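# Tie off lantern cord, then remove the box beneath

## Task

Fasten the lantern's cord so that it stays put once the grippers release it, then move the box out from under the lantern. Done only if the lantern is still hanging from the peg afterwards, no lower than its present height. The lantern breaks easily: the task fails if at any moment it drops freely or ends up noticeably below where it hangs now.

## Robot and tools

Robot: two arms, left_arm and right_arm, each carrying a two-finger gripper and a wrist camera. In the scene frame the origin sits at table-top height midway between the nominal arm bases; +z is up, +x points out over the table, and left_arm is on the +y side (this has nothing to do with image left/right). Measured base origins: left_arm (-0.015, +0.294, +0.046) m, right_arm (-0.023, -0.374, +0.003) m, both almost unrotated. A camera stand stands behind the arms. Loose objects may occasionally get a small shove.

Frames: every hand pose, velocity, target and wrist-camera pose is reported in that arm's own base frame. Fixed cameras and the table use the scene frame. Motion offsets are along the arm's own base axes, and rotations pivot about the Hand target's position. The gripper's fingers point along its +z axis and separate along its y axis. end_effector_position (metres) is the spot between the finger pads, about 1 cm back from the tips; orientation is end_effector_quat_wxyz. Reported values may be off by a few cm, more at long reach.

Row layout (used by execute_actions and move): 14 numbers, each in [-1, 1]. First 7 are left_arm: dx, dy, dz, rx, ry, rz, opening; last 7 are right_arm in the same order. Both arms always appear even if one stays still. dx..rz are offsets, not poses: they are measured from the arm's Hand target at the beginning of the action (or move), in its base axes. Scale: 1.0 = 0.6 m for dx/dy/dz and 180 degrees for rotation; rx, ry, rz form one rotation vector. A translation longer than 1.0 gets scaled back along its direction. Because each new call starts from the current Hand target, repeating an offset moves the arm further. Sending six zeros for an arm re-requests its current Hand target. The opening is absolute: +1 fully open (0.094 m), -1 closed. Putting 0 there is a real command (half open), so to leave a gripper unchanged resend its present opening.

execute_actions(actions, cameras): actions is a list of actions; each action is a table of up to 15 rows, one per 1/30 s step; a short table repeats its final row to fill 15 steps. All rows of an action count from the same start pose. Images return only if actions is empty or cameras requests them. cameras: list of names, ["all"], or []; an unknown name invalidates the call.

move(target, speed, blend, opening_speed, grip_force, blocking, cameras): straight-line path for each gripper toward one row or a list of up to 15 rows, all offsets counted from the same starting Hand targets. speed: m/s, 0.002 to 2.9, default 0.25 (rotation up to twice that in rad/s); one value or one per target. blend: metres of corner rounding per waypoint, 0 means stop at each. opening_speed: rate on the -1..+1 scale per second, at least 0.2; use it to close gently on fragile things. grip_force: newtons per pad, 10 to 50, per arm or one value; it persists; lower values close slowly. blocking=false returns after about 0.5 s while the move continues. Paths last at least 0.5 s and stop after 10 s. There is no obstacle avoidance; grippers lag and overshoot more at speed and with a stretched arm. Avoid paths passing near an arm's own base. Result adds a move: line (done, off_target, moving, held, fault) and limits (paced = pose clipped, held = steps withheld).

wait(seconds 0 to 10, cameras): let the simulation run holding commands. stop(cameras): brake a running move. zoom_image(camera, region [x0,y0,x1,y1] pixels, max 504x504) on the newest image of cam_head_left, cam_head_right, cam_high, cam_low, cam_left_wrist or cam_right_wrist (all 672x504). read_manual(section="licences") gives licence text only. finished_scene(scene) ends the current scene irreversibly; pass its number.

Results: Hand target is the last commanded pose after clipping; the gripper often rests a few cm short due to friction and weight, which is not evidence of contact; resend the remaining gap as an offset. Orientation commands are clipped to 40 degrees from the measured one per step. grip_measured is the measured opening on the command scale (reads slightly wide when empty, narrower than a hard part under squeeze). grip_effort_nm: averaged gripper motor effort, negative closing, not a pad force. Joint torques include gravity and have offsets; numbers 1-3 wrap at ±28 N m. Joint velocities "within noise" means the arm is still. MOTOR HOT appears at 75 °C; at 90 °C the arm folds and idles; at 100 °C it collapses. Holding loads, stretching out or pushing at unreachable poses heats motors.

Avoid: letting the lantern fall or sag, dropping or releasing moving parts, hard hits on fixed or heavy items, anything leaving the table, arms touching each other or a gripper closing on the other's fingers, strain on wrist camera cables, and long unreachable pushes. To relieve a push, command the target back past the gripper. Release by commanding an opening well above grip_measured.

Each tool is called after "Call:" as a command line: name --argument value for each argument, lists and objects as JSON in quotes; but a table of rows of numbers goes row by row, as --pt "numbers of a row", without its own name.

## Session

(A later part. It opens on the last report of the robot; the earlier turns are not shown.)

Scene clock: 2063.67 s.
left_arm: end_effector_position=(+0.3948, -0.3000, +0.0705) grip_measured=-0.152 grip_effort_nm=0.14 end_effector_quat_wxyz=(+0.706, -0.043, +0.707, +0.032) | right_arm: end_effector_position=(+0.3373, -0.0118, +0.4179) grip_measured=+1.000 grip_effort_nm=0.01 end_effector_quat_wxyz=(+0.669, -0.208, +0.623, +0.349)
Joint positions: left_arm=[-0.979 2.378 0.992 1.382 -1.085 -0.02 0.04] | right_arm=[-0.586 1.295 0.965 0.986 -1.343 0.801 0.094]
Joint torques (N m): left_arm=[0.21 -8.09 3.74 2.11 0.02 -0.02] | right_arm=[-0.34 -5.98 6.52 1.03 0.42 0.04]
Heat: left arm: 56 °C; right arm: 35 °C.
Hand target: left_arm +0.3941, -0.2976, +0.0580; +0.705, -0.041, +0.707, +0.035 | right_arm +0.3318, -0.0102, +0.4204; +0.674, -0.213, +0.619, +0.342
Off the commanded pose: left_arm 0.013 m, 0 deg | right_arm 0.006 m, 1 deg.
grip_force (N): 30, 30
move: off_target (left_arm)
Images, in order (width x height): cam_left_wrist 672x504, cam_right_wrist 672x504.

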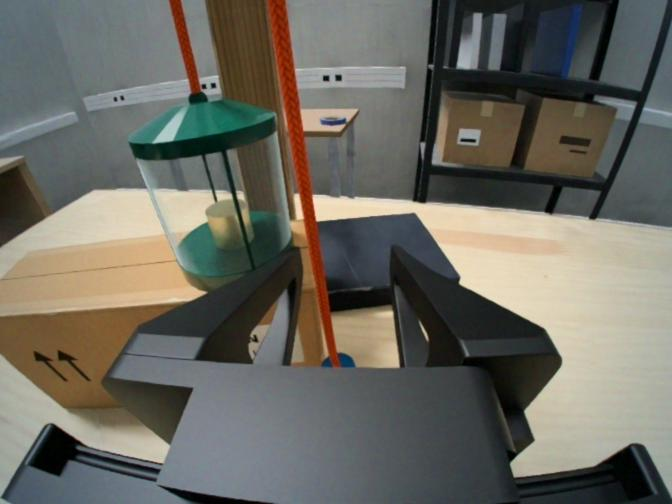

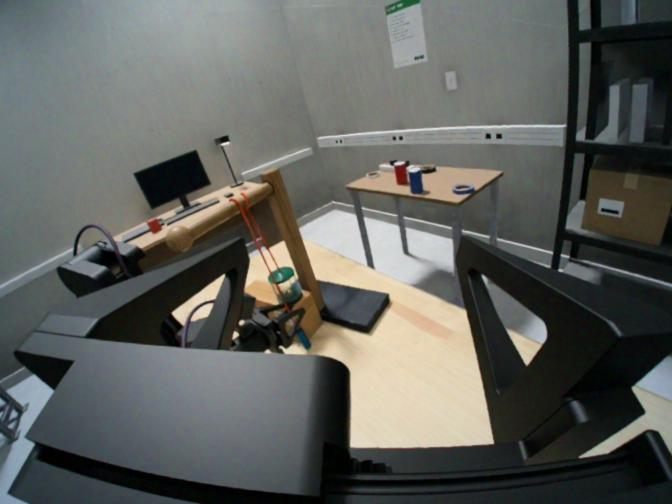

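Call:
move --target '[0, 0, 0, 0, 0, 0, -1, 0, 0, 0, 0, 0, 0, 1]' --speed 0.1 --opening_speed 0.8 --cameras '["cam_left_wrist"]'

Scene clock: 2087.10 s.
left_arm: end_effector_position=(+0.3948, -0.3000, +0.0707) grip_measured=-0.937 grip_effort_nm=-0.62 end_effector_quat_wxyz=(+0.706, -0.043, +0.706, +0.031) | right_arm: end_effector_position=(+0.3373, -0.0118, +0.4179) grip_measured=+1.000 grip_effort_nm=0.01 end_effector_quat_wxyz=(+0.669, -0.208, +0.623, +0.349)
Joint positions: left_arm=[-0.979 2.378 0.992 1.383 -1.085 -0.02 0.003] | right_arm=[-0.586 1.295 0.965 0.986 -1.343 0.801 0.094]
Joint torques (N m): left_arm=[0.18 -8.13 3.66 2.1 0.01 -0.01] | right_arm=[-0.4 -6.05 6.46 1 0.44 0.03]
Heat: left arm: 52 °C; right arm: 35 °C.
Hand target: left_arm +0.3941, -0.2976, +0.0580; +0.705, -0.041, +0.707, +0.035 | right_arm +0.3318, -0.0102, +0.4204; +0.674, -0.213, +0.619, +0.342
Off the commanded pose: left_arm 0.013 m, 1 deg | right_arm 0.006 m, 1 deg.
grip_force (N): 30, 30
move: off_target (left_arm)
Images, in order (width x height): cam_left_wrist 672x504.

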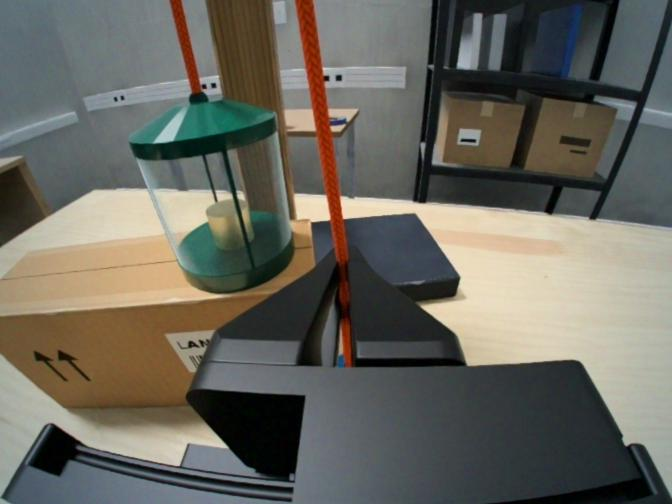

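Call:
move --pt "-0.0925 -0.0748 0.1267 0 0 0 -1 0 0 0 0 0 0 1" --pt "-0.171 0.010 0.160 0 0 0 -1 0 0 0 0 0 0 1" --pt "-0.2067 0.1695 0.2683 0 0 0 -1 0 0 0 0 0 0 1" --speed 0.14 --blend '[0.03, 0.03, 0]' --cameras '["cam_left_wrist", "cam_right_wrist", "cam_high"]'

Scene clock: 2205.70 s.
left_arm: end_effector_position=(+0.2699, -0.1977, +0.2138) grip_measured=-0.938 grip_effort_nm=-0.66 end_effector_quat_wxyz=(+0.704, -0.036, +0.708, +0.043) | right_arm: end_effector_position=(+0.3373, -0.0118, +0.4179) grip_measured=+1.000 grip_effort_nm=0.01 end_effector_quat_wxyz=(+0.669, -0.208, +0.623, +0.349)
Joint positions: left_arm=[-1.181 1.392 0.45 0.929 -1.293 -0.002 0.003] | right_arm=[-0.586 1.295 0.965 0.986 -1.343 0.801 0.094]
Joint torques (N m): left_arm=[0.53 -6.35 5.75 1.41 0.09 -0.13] | right_arm=[-0.43 -5.94 6.56 1.02 0.44 0.02]
Heat: left arm: 47 °C; right arm: 34 °C.
Hand target: left_arm +0.2701, -0.1958, +0.2190; +0.705, -0.041, +0.707, +0.035 | right_arm +0.3318, -0.0102, +0.4204; +0.674, -0.213, +0.619, +0.342
Off the commanded pose: left_arm 0.006 m, 1 deg | right_arm 0.006 m, 1 deg.
grip_force (N): 30, 30
move: done
Images, in order (width x height): cam_high 672x504, cam_left_wrist 672x504, cam_right_wrist 672x504.

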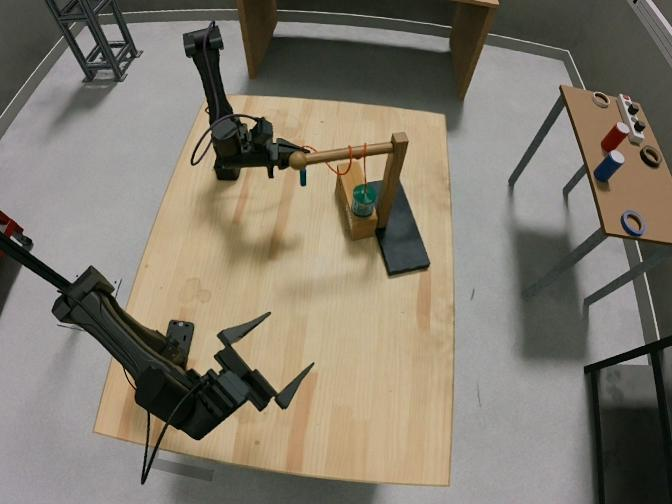

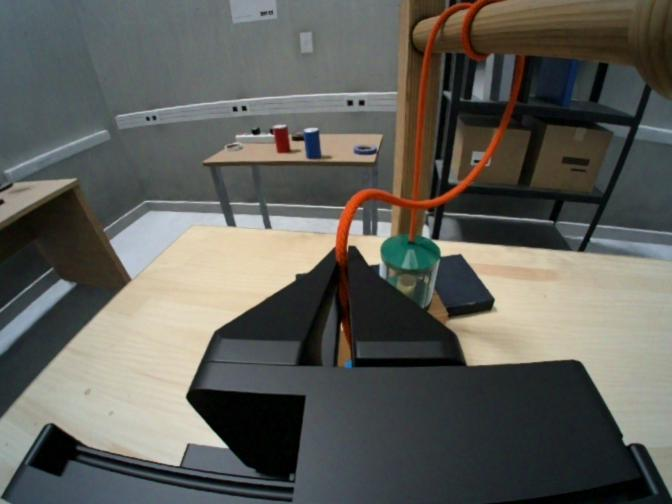

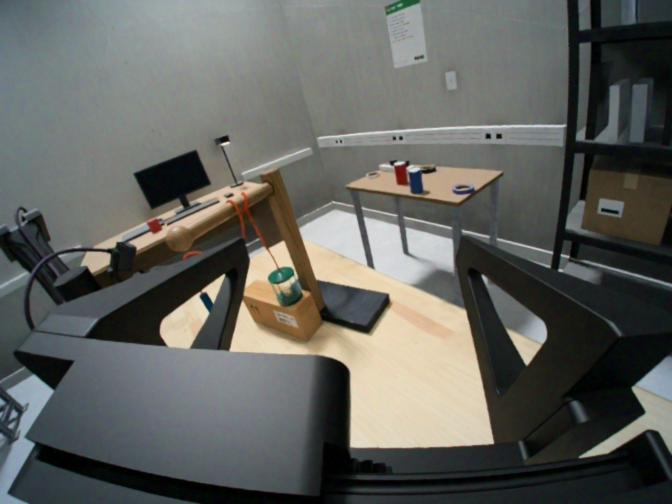

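Call:
move --pt "0 0 0.2667 0 0 0 -1 0 0 0 0 0 0 1" --pt "0.057 -0.0268 0.380 0 0 0 -1 0 0 0 0 0 0 1" --pt "0.133 -0.138 0.4167 0 0 0 -1 0 0 0 0 0 0 1" --pt "0.1695 -0.3005 0.315 0 0 0 -1 0 0 0 0 0 0 1" --speed 0.14 --blend '[0.03, 0.02, 0.02, 0]' --cameras '["cam_left_wrist", "cam_right_wrist", "cam_high"]'

Scene clock: 2237.57 s.
left_arm: end_effector_position=(+0.3728, -0.3610, +0.3975) grip_measured=-0.939 grip_effort_nm=-0.66 end_effector_quat_wxyz=(+0.695, -0.031, +0.715, +0.074) | right_arm: end_effector_position=(+0.3373, -0.0118, +0.4179) grip_measured=+1.000 grip_effort_nm=0.01 end_effector_quat_wxyz=(+0.669, -0.208, +0.623, +0.349)
Joint positions: left_arm=[-1.108 1.94 1.869 -0.007 -1.258 -0.011 0.003] | right_arm=[-0.586 1.295 0.965 0.986 -1.343 0.801 0.094]
Joint torques (N m): left_arm=[-1.24 -9.01 9.91 2.14 0.28 -0.14] | right_arm=[-0.44 -5.9 6.5 1.03 0.42 0.03]
Heat: left arm: 42 °C; right arm: 34 °C.
Hand target: left_arm +0.3717, -0.3762, +0.4081; +0.705, -0.041, +0.707, +0.035 | right_arm +0.3318, -0.0102, +0.4204; +0.674, -0.213, +0.619, +0.342
Off the commanded pose: left_arm 0.018 m, 5 deg | right_arm 0.006 m, 1 deg.
grip_force (N): 30, 30
move: off_target (left_arm)
Images, in order (width x height): cam_high 672x504, cam_left_wrist 672x504, cam_right_wrist 672x504.

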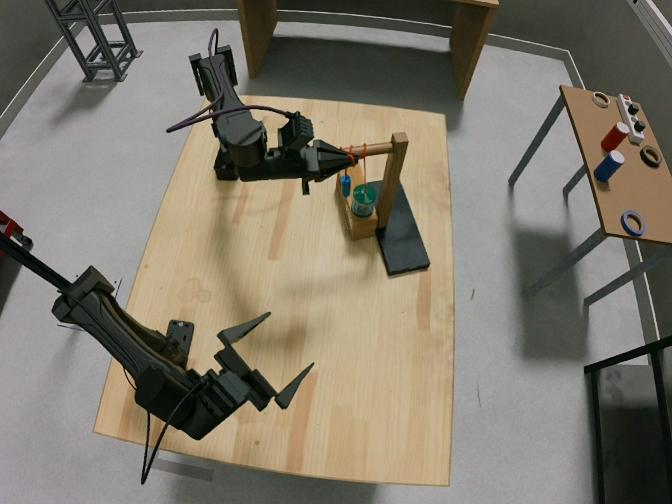

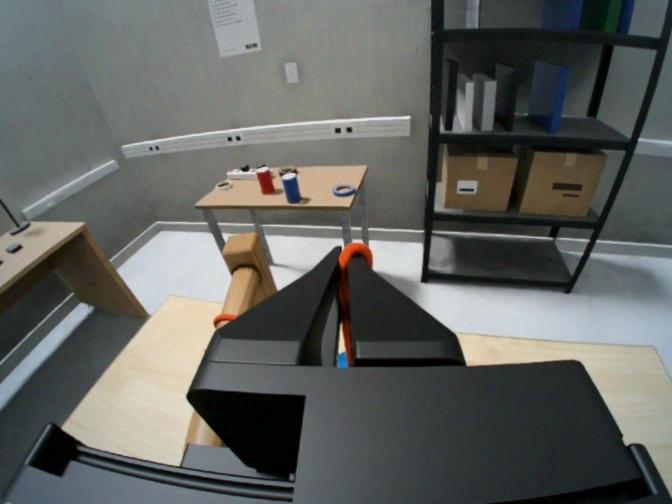

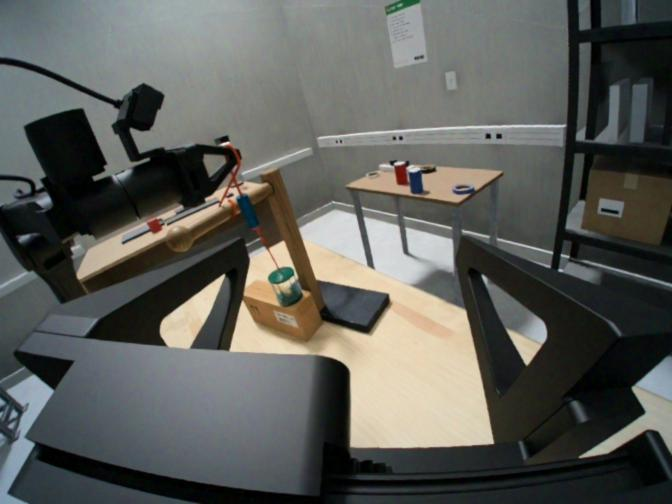

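Call:
zoom_image --camera "cam_right_wrist" --region '[150, 100, 350, 340]'

Call:
zoom_image --camera "cam_high" --region '[270, 110, 430, 250]'

Scaled by 2.100 from the camera's 672x504 image, which has a finer 960x720 frame.

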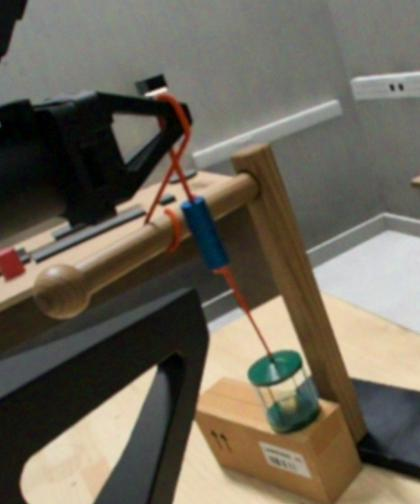

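Scaled by 3.150 from the camera's 672x504 image, which has a finer 960x720 frame.

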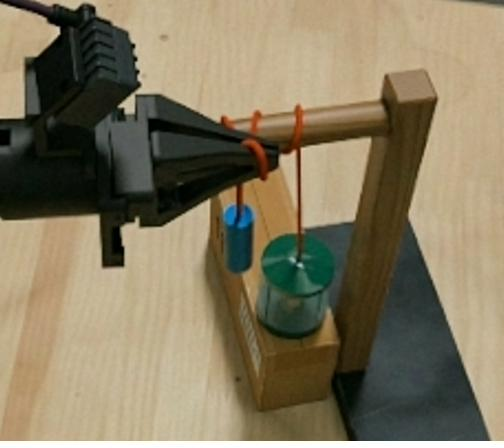

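Call:
move --pt "0.010 -0.035 -0.02 0 0 0 -1 0 0 0 0 0 0 1" --pt "0.0615 -0.028 -0.287 0 0 0 -1 0 0 0 0 0 0 1" --speed 0.14 --blend '[0.015, 0]' --cameras '["cam_left_wrist", "cam_right_wrist", "cam_high"]'

Scene clock: 2263.47 s.
left_arm: end_effector_position=(+0.4074, -0.3883, +0.2473) grip_measured=-0.939 grip_effort_nm=-0.66 end_effector_quat_wxyz=(+0.706, -0.049, +0.706, +0.035) | right_arm: end_effector_position=(+0.3373, -0.0118, +0.4179) grip_measured=+1.000 grip_effort_nm=0.01 end_effector_quat_wxyz=(+0.669, -0.208, +0.623, +0.349)
Joint positions: left_arm=[-1.064 2.147 1.533 0.61 -1.183 -0.024 0.003] | right_arm=[-0.586 1.295 0.965 0.986 -1.343 0.801 0.094]
Joint torques (N m): left_arm=[-0.02 -10.3 6.16 1.89 0.1 -0.01] | right_arm=[-0.4 -6.01 6.52 1.03 0.42 0.05]
Heat: left arm: 47 °C; right arm: 34 °C.
Hand target: left_arm +0.4086, -0.3930, +0.2358; +0.705, -0.041, +0.707, +0.035 | right_arm +0.3318, -0.0102, +0.4204; +0.674, -0.213, +0.619, +0.342
Off the commanded pose: left_arm 0.012 m, 1 deg | right_arm 0.006 m, 1 deg.
grip_force (N): 30, 30
move: off_target (left_arm); blend cut to 0.013 m at target 1
Images, in order (width x height): cam_high 672x504, cam_left_wrist 672x504, cam_right_wrist 672x504.

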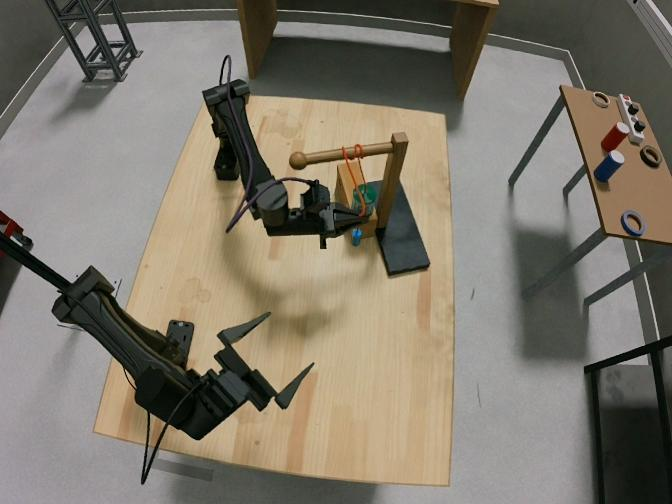

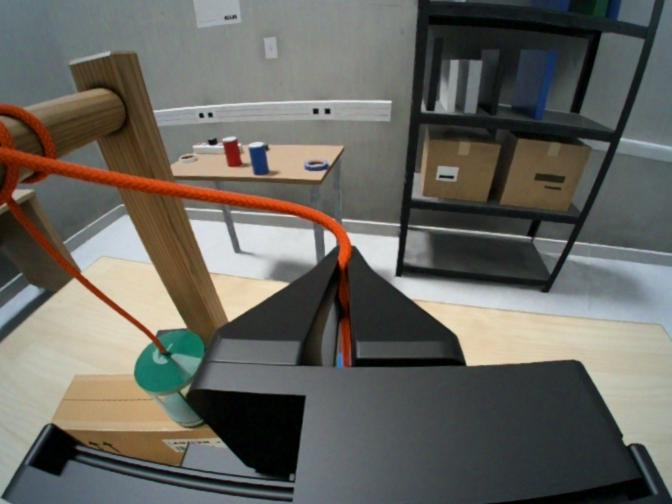

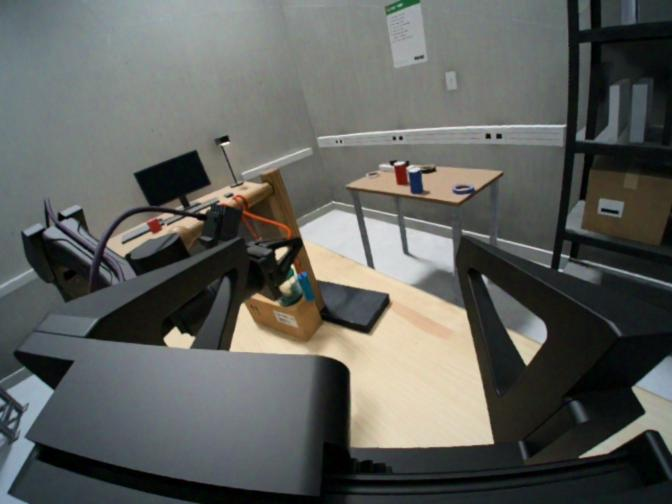

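Call:
move --pt "0.0245 0.0645 -0.0863 0 0 0 -1 0 0 0 0 0 0 1" --pt "0.0352 0.0925 -0.118 0 0 0 -1 0 0 0 0 0 0 1" --speed 0.1 --blend '[0.02, 0]' --cameras '["cam_left_wrist", "cam_right_wrist", "cam_high"]'

Scene clock: 2286.80 s.
left_arm: end_effector_position=(+0.4288, -0.3356, +0.1845) grip_measured=-0.939 grip_effort_nm=-0.66 end_effector_quat_wxyz=(+0.710, -0.055, +0.702, +0.028) | right_arm: end_effector_position=(+0.3373, -0.0118, +0.4179) grip_measured=+1.000 grip_effort_nm=0.01 end_effector_quat_wxyz=(+0.669, -0.208, +0.623, +0.349)
Joint positions: left_arm=[-0.963 2.162 1.254 0.927 -1.081 -0.022 0.003] | right_arm=[-0.586 1.295 0.965 0.986 -1.343 0.801 0.094]
Joint torques (N m): left_arm=[0.24 -8.87 4.83 1.96 0.13 0.02] | right_arm=[-0.43 -6 6.5 1.01 0.41 0.05]
Heat: left arm: 50 °C; right arm: 34 °C.
Hand target: left_arm +0.4298, -0.3374, +0.1650; +0.705, -0.041, +0.707, +0.035 | right_arm +0.3318, -0.0102, +0.4204; +0.674, -0.213, +0.619, +0.342
Off the commanded pose: left_arm 0.020 m, 2 deg | right_arm 0.006 m, 1 deg.
grip_force (N): 30, 30
move: off_target (left_arm); blend cut to 0.0131 m at target 1
Images, in order (width x height): cam_high 672x504, cam_left_wrist 672x504, cam_right_wrist 672x504.

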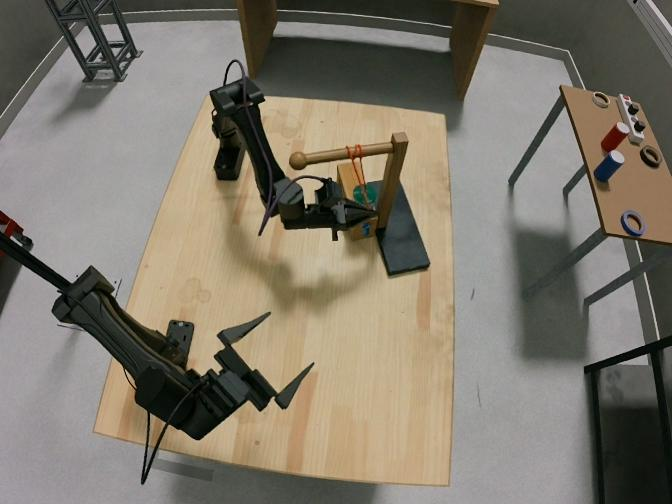

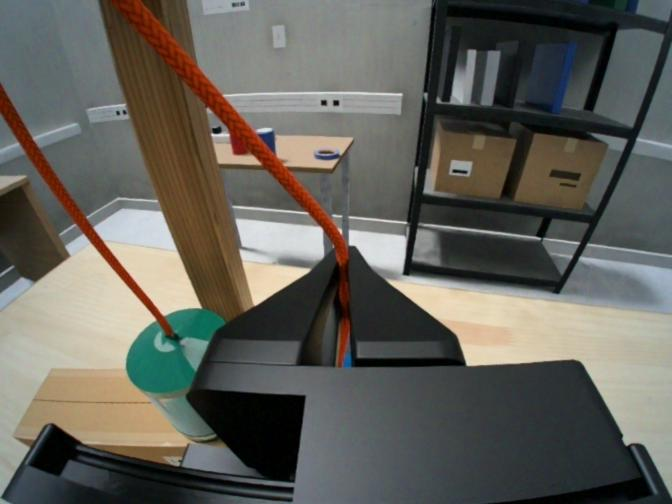

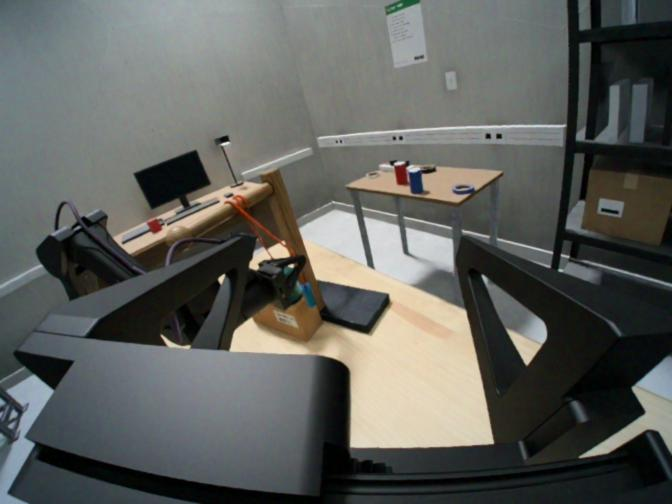

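Call:
zoom_image --camera "cam_right_wrist" --region '[200, 160, 340, 340]'

Call:
zoom_image --camera "cam_high" --region '[290, 120, 420, 240]'

Scaled by 2.800 from the camera's 672x504 image, which has a finer 960x720 frame.

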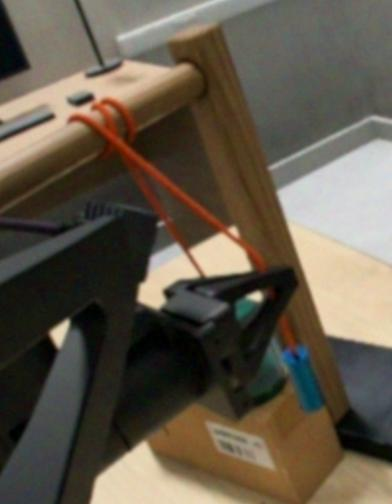

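Scaled by 3.877 from the camera's 672x504 image, which has a finer 960x720 frame.

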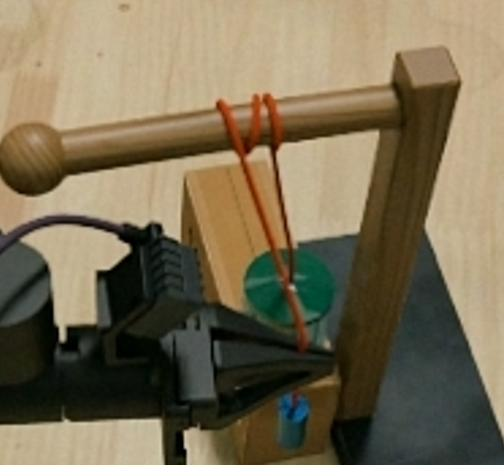

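Call:
move --target '[-0.0535, 0.0477, -0.0117, 0.0116, -0.1105, 0, -1, 0, 0, 0, 0, 0, 0, 1]' --speed 0.1 --cameras '["cam_left_wrist", "cam_right_wrist"]'

Scene clock: 2316.47 s.
left_arm: end_effector_position=(+0.4072, -0.3085, +0.1623) grip_measured=-0.939 grip_effort_nm=-0.66 end_effector_quat_wxyz=(+0.752, -0.025, +0.656, +0.054) | right_arm: end_effector_position=(+0.3373, -0.0118, +0.4179) grip_measured=+1.000 grip_effort_nm=0.01 end_effector_quat_wxyz=(+0.669, -0.208, +0.623, +0.349)
Joint positions: left_arm=[-0.963 2.253 1.06 1.475 -1.054 0.281 0.003] | right_arm=[-0.586 1.295 0.965 0.986 -1.343 0.801 0.094]
Joint torques (N m): left_arm=[-1.2 -9.62 2.02 2.65 0.31 -0.12] | right_arm=[-0.5 -5.97 6.54 1.02 0.42 0.03]
Heat: left arm: 45 °C; right arm: 34 °C.
Hand target: left_arm +0.3977, -0.3088, +0.1580; +0.817, -0.034, +0.574, +0.040 | right_arm +0.3318, -0.0102, +0.4204; +0.674, -0.213, +0.619, +0.342
Off the commanded pose: left_arm 0.010 m, 12 deg | right_arm 0.006 m, 1 deg.
joint sent to its limit (left arm) — joint 4 (wrist pitch), upper limit. The joint targets are off in orientation, not in position.
grip_force (N): 30, 30
move: off_target (left_arm)
Images, in order (width x height): cam_left_wrist 672x504, cam_right_wrist 672x504.

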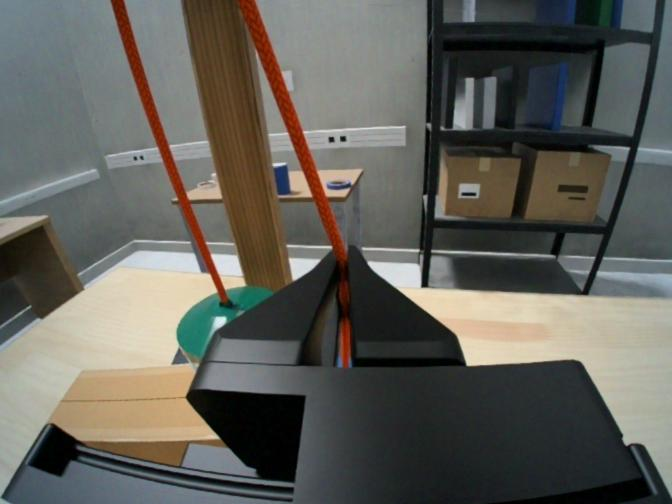

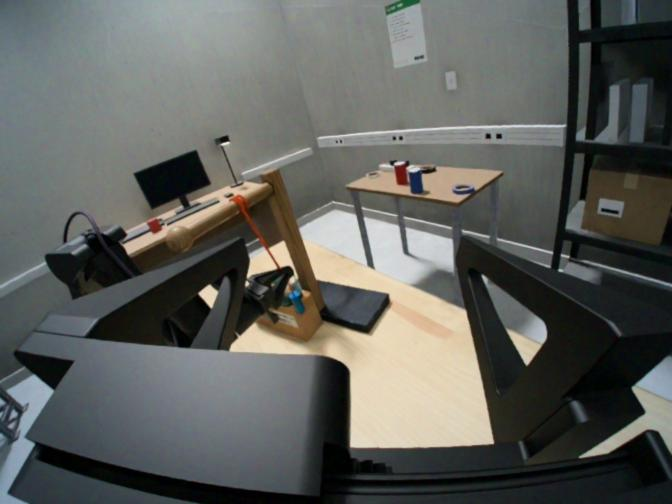

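Call:
move --target '[0.008, 0, 0.005, -0.0070, 0.0680, 0, -0.2, 0, 0, 0, 0, 0, 0, 1]' --speed 0.1 --opening_speed 0.6 --cameras '["cam_left_wrist", "cam_right_wrist", "cam_high"]'

Scene clock: 2329.13 s.
left_arm: end_effector_position=(+0.4044, -0.3085, +0.1567) grip_measured=-0.203 grip_effort_nm=0.14 end_effector_quat_wxyz=(+0.749, -0.030, +0.661, +0.045) | right_arm: end_effector_position=(+0.3373, -0.0118, +0.4179) grip_measured=+1.000 grip_effort_nm=0.01 end_effector_quat_wxyz=(+0.669, -0.208, +0.623, +0.349)
Joint positions: left_arm=[-0.968 2.252 1.047 1.463 -1.06 0.241 0.037] | right_arm=[-0.586 1.295 0.965 0.986 -1.343 0.801 0.094]
Joint torques (N m): left_arm=[-0.36 -11.56 4.46 1.7 0.1 -0.15] | right_arm=[-0.47 -5.96 6.48 1.01 0.43 0.03]
Heat: left arm: 47 °C; right arm: 34 °C.
Hand target: left_arm +0.4024, -0.3088, +0.1610; +0.751, -0.038, +0.659, +0.037 | right_arm +0.3318, -0.0102, +0.4204; +0.674, -0.213, +0.619, +0.342
Off the commanded pose: left_arm 0.005 m, 1 deg | right_arm 0.006 m, 1 deg.
grip_force (N): 30, 30
move: done
Images, in order (width x height): cam_high 672x504, cam_left_wrist 672x504, cam_right_wrist 672x504.

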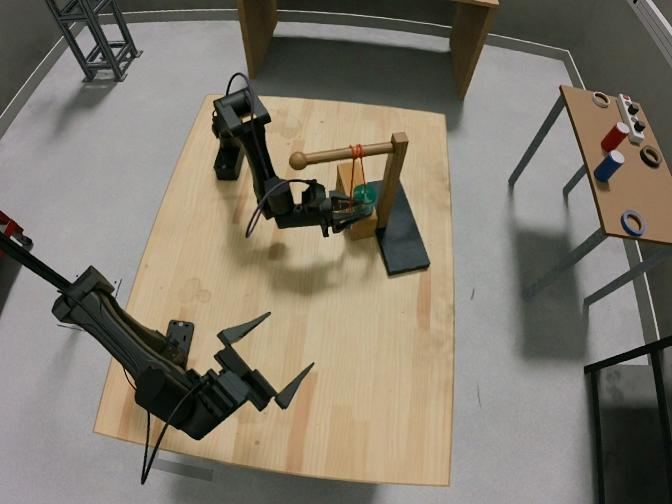

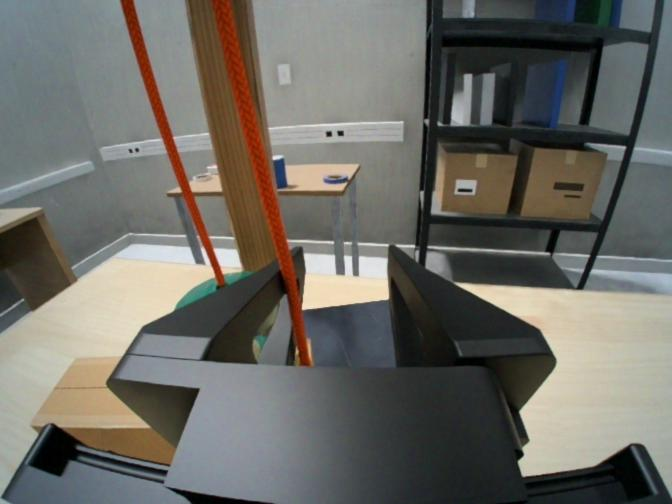

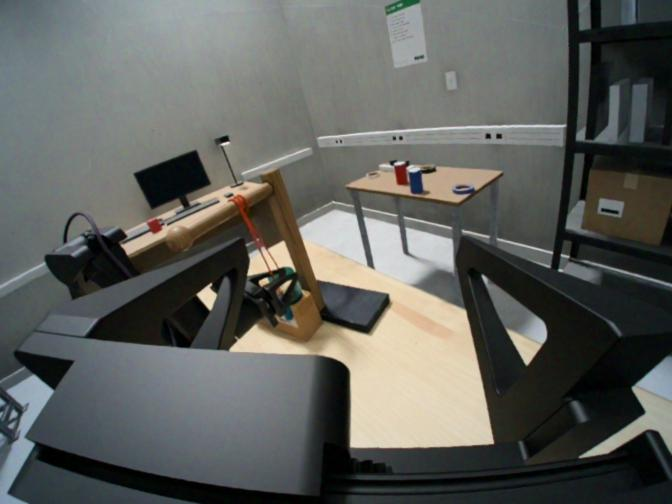

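Call:
move --pt "-0.1907 -0.0203 -0.0183 -0.004 0.041 0 -0.2 0 0 0 0 0 0 1" --pt "-0.2283 0.07 0.005 -0.004 0.041 0 -0.2 0 0 0 0 0 0 1" --pt "-0.2205 0.1882 0.0967 -0.004 0.041 0 -0.2 0 0 0 0 0 0 1" --speed 0.15 --blend '[0.015, 0.03, 0]' --cameras '["cam_left_wrist", "cam_right_wrist", "cam_high"]'

Scene clock: 2362.27 s.
left_arm: end_effector_position=(+0.2695, -0.1967, +0.2129) grip_measured=-0.203 grip_effort_nm=0.14 end_effector_quat_wxyz=(+0.706, -0.035, +0.706, +0.044) | right_arm: end_effector_position=(+0.3373, -0.0118, +0.4179) grip_measured=+1.000 grip_effort_nm=0.01 end_effector_quat_wxyz=(+0.669, -0.208, +0.623, +0.349)
Joint positions: left_arm=[-1.181 1.398 0.44 0.96 -1.293 0.015 0.037] | right_arm=[-0.586 1.295 0.965 0.986 -1.343 0.801 0.094]
Joint torques (N m): left_arm=[0.53 -6.28 6.09 1.33 0.12 -0.14] | right_arm=[-0.43 -6.01 6.49 1.05 0.43 0.04]
Heat: left arm: 49 °C; right arm: 34 °C.
Hand target: left_arm +0.2701, -0.1959, +0.2190; +0.706, -0.040, +0.706, +0.035 | right_arm +0.3318, -0.0102, +0.4204; +0.674, -0.213, +0.619, +0.342
Off the commanded pose: left_arm 0.006 m, 1 deg | right_arm 0.006 m, 1 deg.
grip_force (N): 30, 30
move: done
Images, in order (width x height): cam_high 672x504, cam_left_wrist 672x504, cam_right_wrist 672x504.

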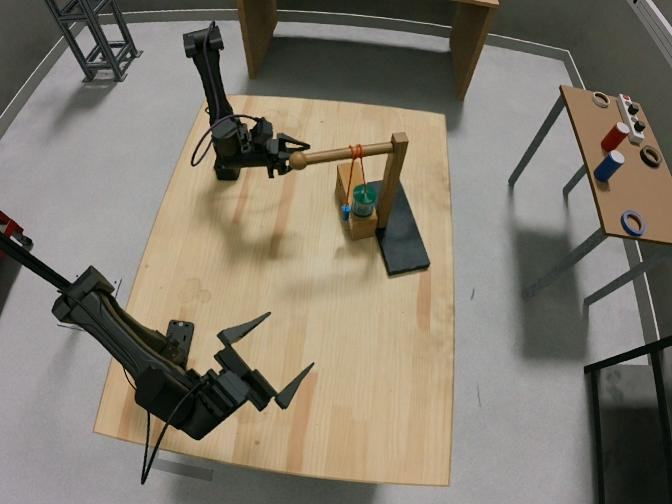

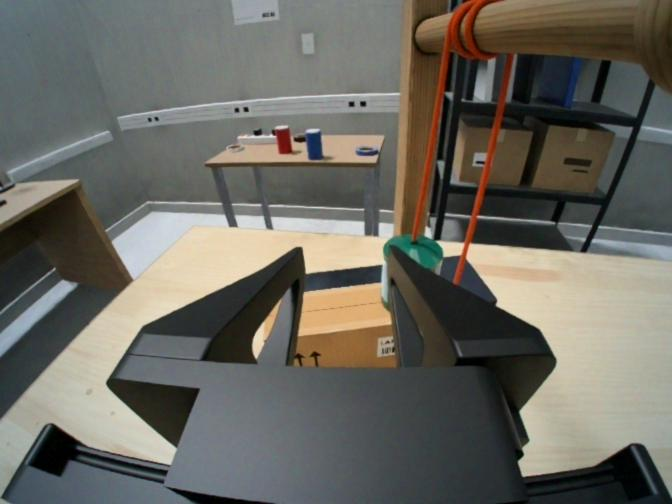

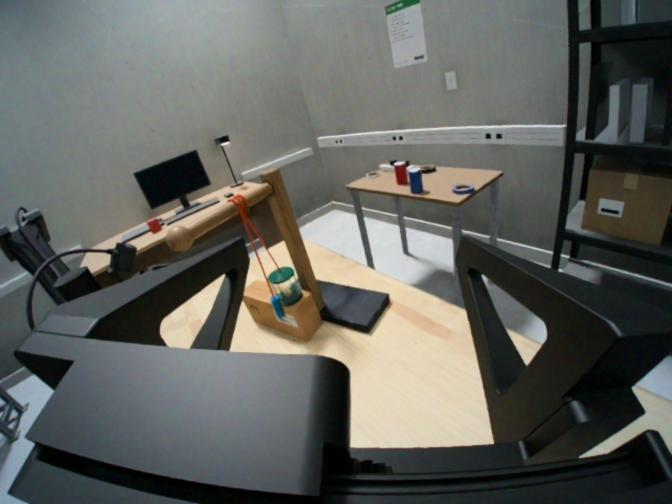

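Call:
zoom_image --camera "cam_right_wrist" --region '[200, 160, 340, 350]'

Call:
zoom_image --camera "cam_left_wrist" --region '[380, 0, 540, 320]'

Call:
zoom_image --camera "cam_high" --region '[290, 120, 420, 250]'

Scaled by 2.653 from the camera's 672x504 image, which has a finer 960x720 frame.

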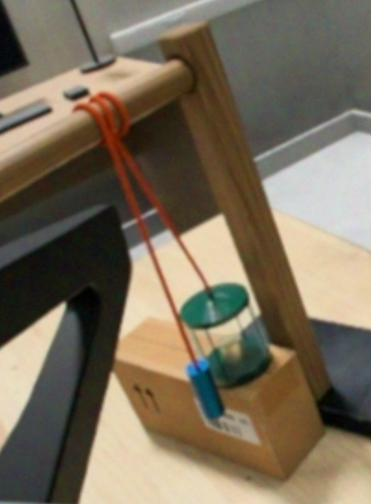

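Scaled by 1.575 from the camera's 672x504 image, which has a finer 960x720 frame.

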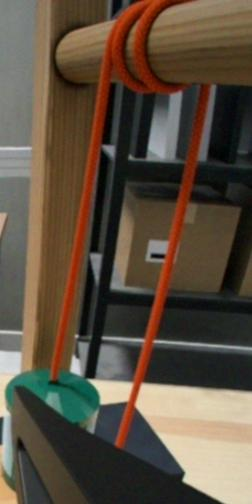

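Scaled by 3.877 from the camera's 672x504 image, which has a finer 960x720 frame.

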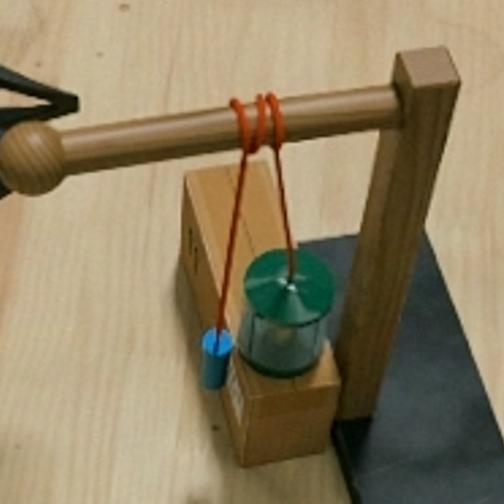

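Call:
move --pt "0 0 0 0 0 0 -0.2 0.0637 0.2337 -0.334 -0.0661 -0.0059 -0.0038 0.6" --pt "0 0 0 0 0 0 -0.2 -0.003 0.48 -0.434 -0.0661 -0.0059 -0.0038 0.6" --speed 0.17 --blend '[0.03, 0]' --cameras '["cam_right_wrist", "cam_left_wrist", "cam_high"]'

Scene clock: 2402.13 s.
left_arm: end_effector_position=(+0.2695, -0.1968, +0.2125) grip_measured=-0.203 grip_effort_nm=0.14 end_effector_quat_wxyz=(+0.706, -0.035, +0.706, +0.045) | right_arm: end_effector_position=(+0.3267, +0.2758, +0.1593) grip_measured=+0.602 grip_effort_nm=-0.07 end_effector_quat_wxyz=(+0.651, -0.282, +0.649, +0.274)
Joint positions: left_arm=[-1.181 1.398 0.44 0.956 -1.293 0.013 0.037] | right_arm=[0.62 1.706 0.404 1.3 -0.188 -0.013 0.075]
Joint torques (N m): left_arm=[0.55 -6.32 6.04 1.33 0.11 -0.14] | right_arm=[0.28 -4.52 6.63 2.11 0.13 -0.1]
Heat: left arm: 42 °C; right arm: 33 °C.
Hand target: left_arm +0.2701, -0.1959, +0.2190; +0.707, -0.040, +0.706, +0.035 | right_arm +0.3302, +0.2777, +0.1599; +0.656, -0.281, +0.646, +0.270
Off the commanded pose: left_arm 0.007 m, 1 deg | right_arm 0.004 m, 1 deg.
grip_force (N): 30, 30
move: done
Images, in order (width x height): cam_high 672x504, cam_left_wrist 672x504, cam_right_wrist 672x504.

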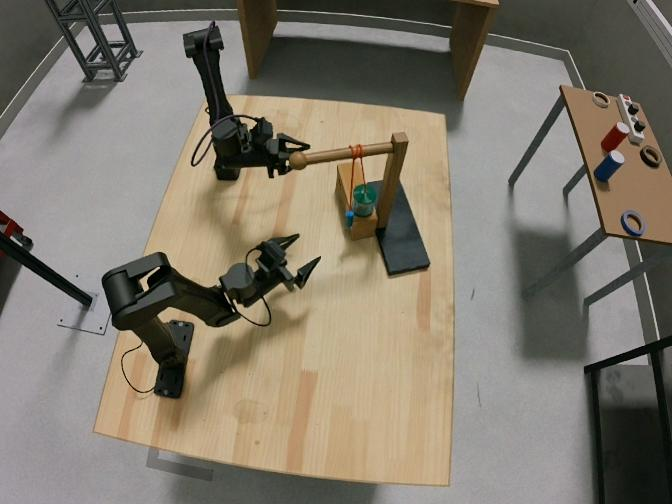

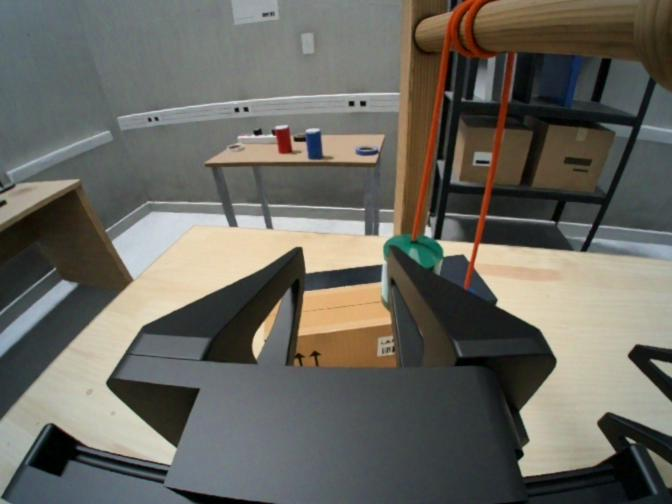

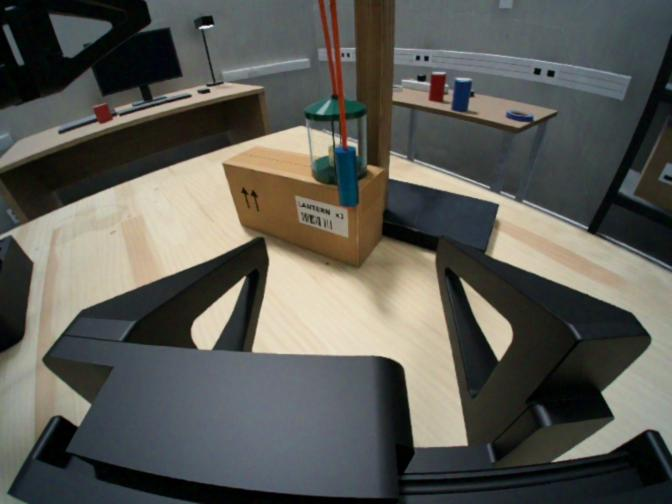

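Call:
move --target '[0, 0, 0, 0, 0, 0, -0.2, 0.0528, 0.0672, -0.006, 0, 0, 0, 0.5]' --speed 0.08 --cameras '["cam_right_wrist"]'

Scene clock: 2433.73 s.
left_arm: end_effector_position=(+0.2695, -0.1968, +0.2125) grip_measured=-0.203 grip_effort_nm=0.14 end_effector_quat_wxyz=(+0.706, -0.035, +0.706, +0.045) | right_arm: end_effector_position=(+0.3583, +0.3139, +0.1609) grip_measured=+0.501 grip_effort_nm=-0.07 end_effector_quat_wxyz=(+0.659, -0.279, +0.642, +0.275)
Joint positions: left_arm=[-1.181 1.398 0.44 0.956 -1.293 0.013 0.037] | right_arm=[0.664 1.862 0.597 1.285 -0.141 -0.013 0.071]
Joint torques (N m): left_arm=[0.59 -6.28 6.08 1.31 0.12 -0.13] | right_arm=[0.51 -6.34 7.54 1.79 0.14 -0.1]
Heat: left arm: 40 °C; right arm: 35 °C.
Hand target: left_arm +0.2701, -0.1959, +0.2190; +0.707, -0.040, +0.706, +0.035 | right_arm +0.3617, +0.3181, +0.1563; +0.656, -0.281, +0.646, +0.270
Off the commanded pose: left_arm 0.007 m, 1 deg | right_arm 0.007 m, 1 deg.
grip_force (N): 30, 30
move: done
Images, in order (width x height): cam_right_wrist 672x504.

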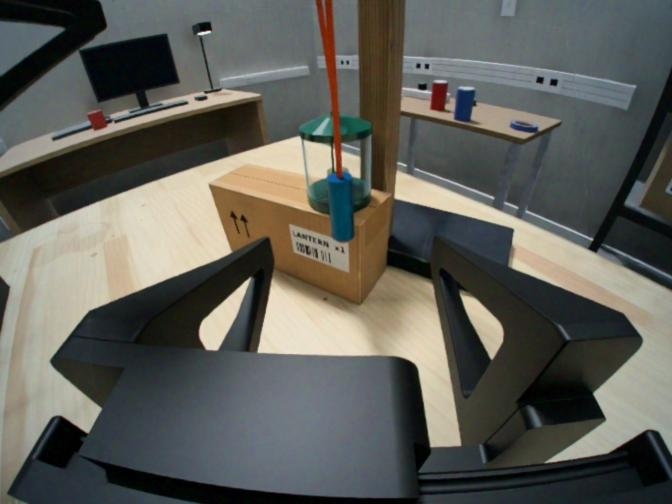

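Call:
move --target '[0, 0, 0, 0, 0, 0, -0.2, 0.0428, 0.0582, -0.0047, 0, 0, 0, 0.5]' --speed 0.06 --cameras '["cam_right_wrist", "cam_left_wrist"]'

Scene clock: 2453.30 s.
left_arm: end_effector_position=(+0.2695, -0.1968, +0.2125) grip_measured=-0.203 grip_effort_nm=0.14 end_effector_quat_wxyz=(+0.706, -0.035, +0.706, +0.045) | right_arm: end_effector_position=(+0.3841, +0.3483, +0.1595) grip_measured=+0.501 grip_effort_nm=-0.07 end_effector_quat_wxyz=(+0.660, -0.279, +0.641, +0.275)
Joint positions: left_arm=[-1.181 1.398 0.44 0.956 -1.293 0.013 0.037] | right_arm=[0.697 1.977 0.774 1.224 -0.108 -0.013 0.071]
Joint torques (N m): left_arm=[0.5 -6.31 6.13 1.34 0.11 -0.14] | right_arm=[0.46 -7.45 7.98 1.79 0.13 -0.11]
Heat: left arm: 39 °C; right arm: 34 °C.
Hand target: left_arm +0.2701, -0.1959, +0.2190; +0.707, -0.040, +0.706, +0.035 | right_arm +0.3874, +0.3531, +0.1536; +0.656, -0.281, +0.646, +0.270
Off the commanded pose: left_arm 0.007 m, 1 deg | right_arm 0.008 m, 1 deg.
grip_force (N): 30, 30
move: done
Images, in order (width x height): cam_left_wrist 672x504, cam_right_wrist 672x504.

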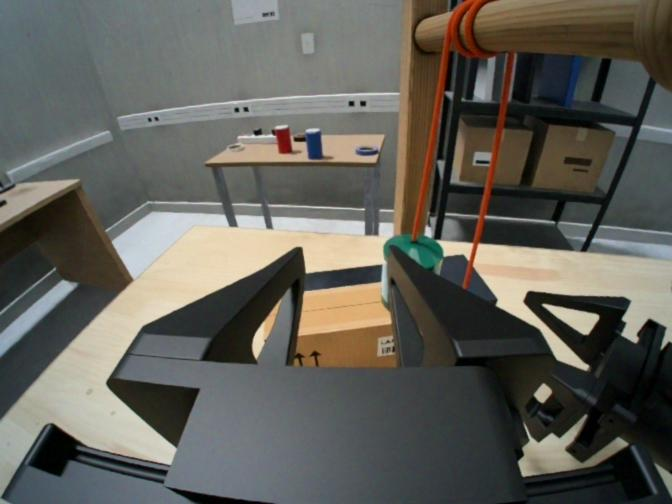

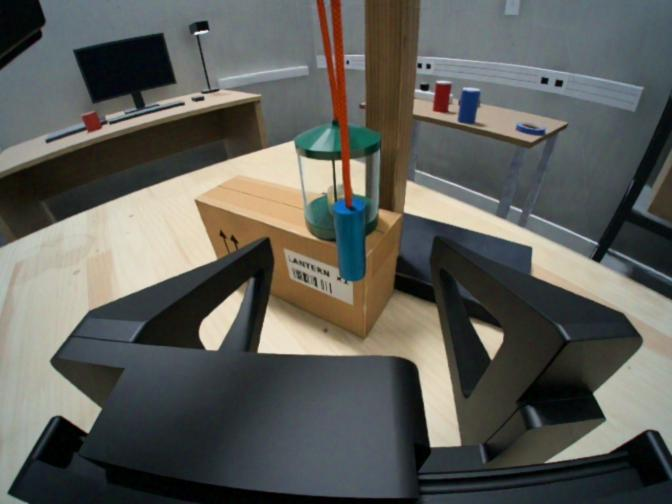

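Call:
zoom_image --camera "cam_right_wrist" --region '[260, 150, 440, 330]'

Scaled by 2.800 from the camera's 672x504 image, which has a finer 960x720 frame.

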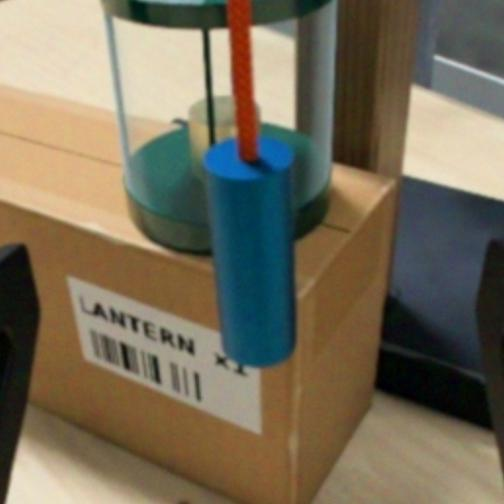

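Call:
move --target '[0, 0, 0, 0, 0, 0, -0.2, 0.0333, 0.0367, -0.055, 0, 0, 0, 0.5]' --speed 0.06 --cameras '["cam_right_wrist", "cam_left_wrist"]'

Call:
zoom_image --camera "cam_right_wrist" --region '[260, 150, 440, 330]'

Scene clock: 2491.03 s.
left_arm: end_effector_position=(+0.2695, -0.1968, +0.2125) grip_measured=-0.203 grip_effort_nm=0.14 end_effector_quat_wxyz=(+0.706, -0.035, +0.706, +0.045) | right_arm: end_effector_position=(+0.4048, +0.3703, +0.1201) grip_measured=+0.501 grip_effort_nm=-0.07 end_effector_quat_wxyz=(+0.650, -0.282, +0.652, +0.272)
Joint positions: left_arm=[-1.181 1.398 0.44 0.956 -1.293 0.013 0.037] | right_arm=[0.707 2.163 0.898 1.256 -0.097 -0.013 0.071]
Joint torques (N m): left_arm=[0.58 -6.31 6.12 1.32 0.12 -0.16] | right_arm=[0.64 -8.72 7.75 2.09 0.15 -0.1]
Heat: left arm: 39 °C; right arm: 34 °C.
Hand target: left_arm +0.2701, -0.1959, +0.2190; +0.707, -0.040, +0.706, +0.035 | right_arm +0.4074, +0.3751, +0.1205; +0.656, -0.281, +0.646, +0.270
Off the commanded pose: left_arm 0.007 m, 1 deg | right_arm 0.005 m, 1 deg.
grip_force (N): 30, 30
move: done
Images, in order (width x height): cam_left_wrist 672x504, cam_right_wrist 672x504.

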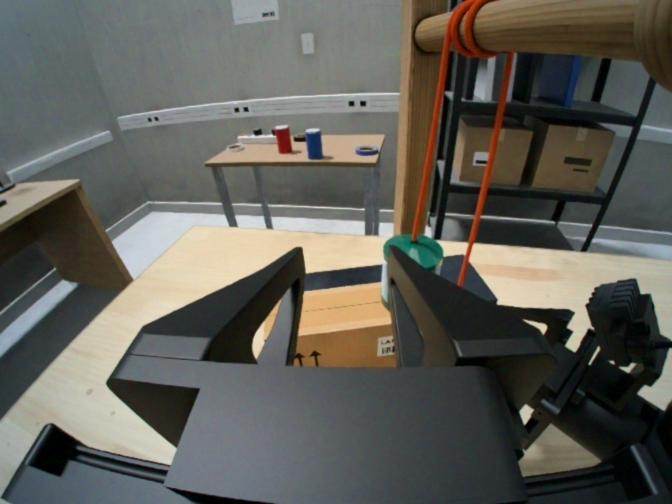

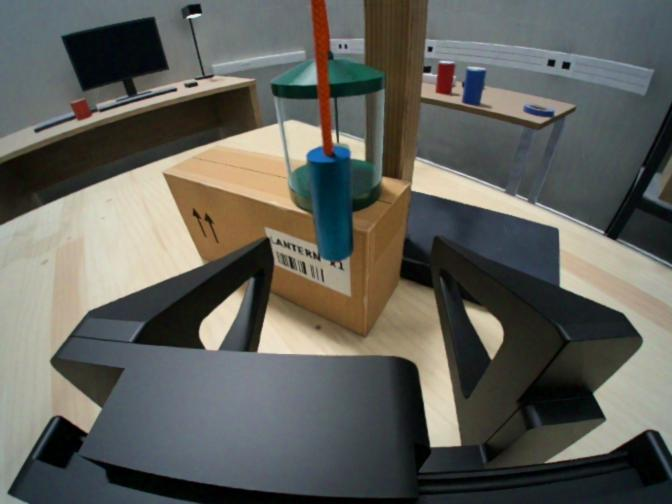

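Scaled by 2.800 from the camera's 672x504 image, which has a finer 960x720 frame.

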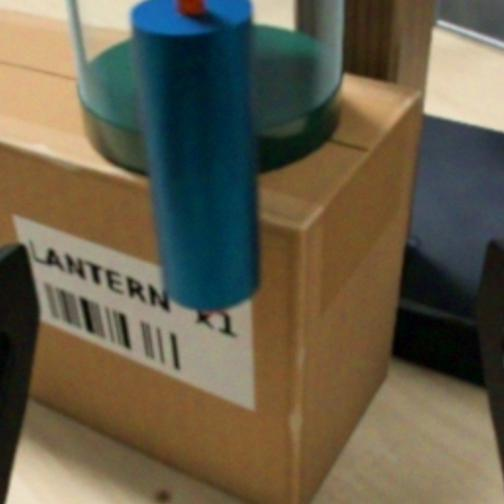

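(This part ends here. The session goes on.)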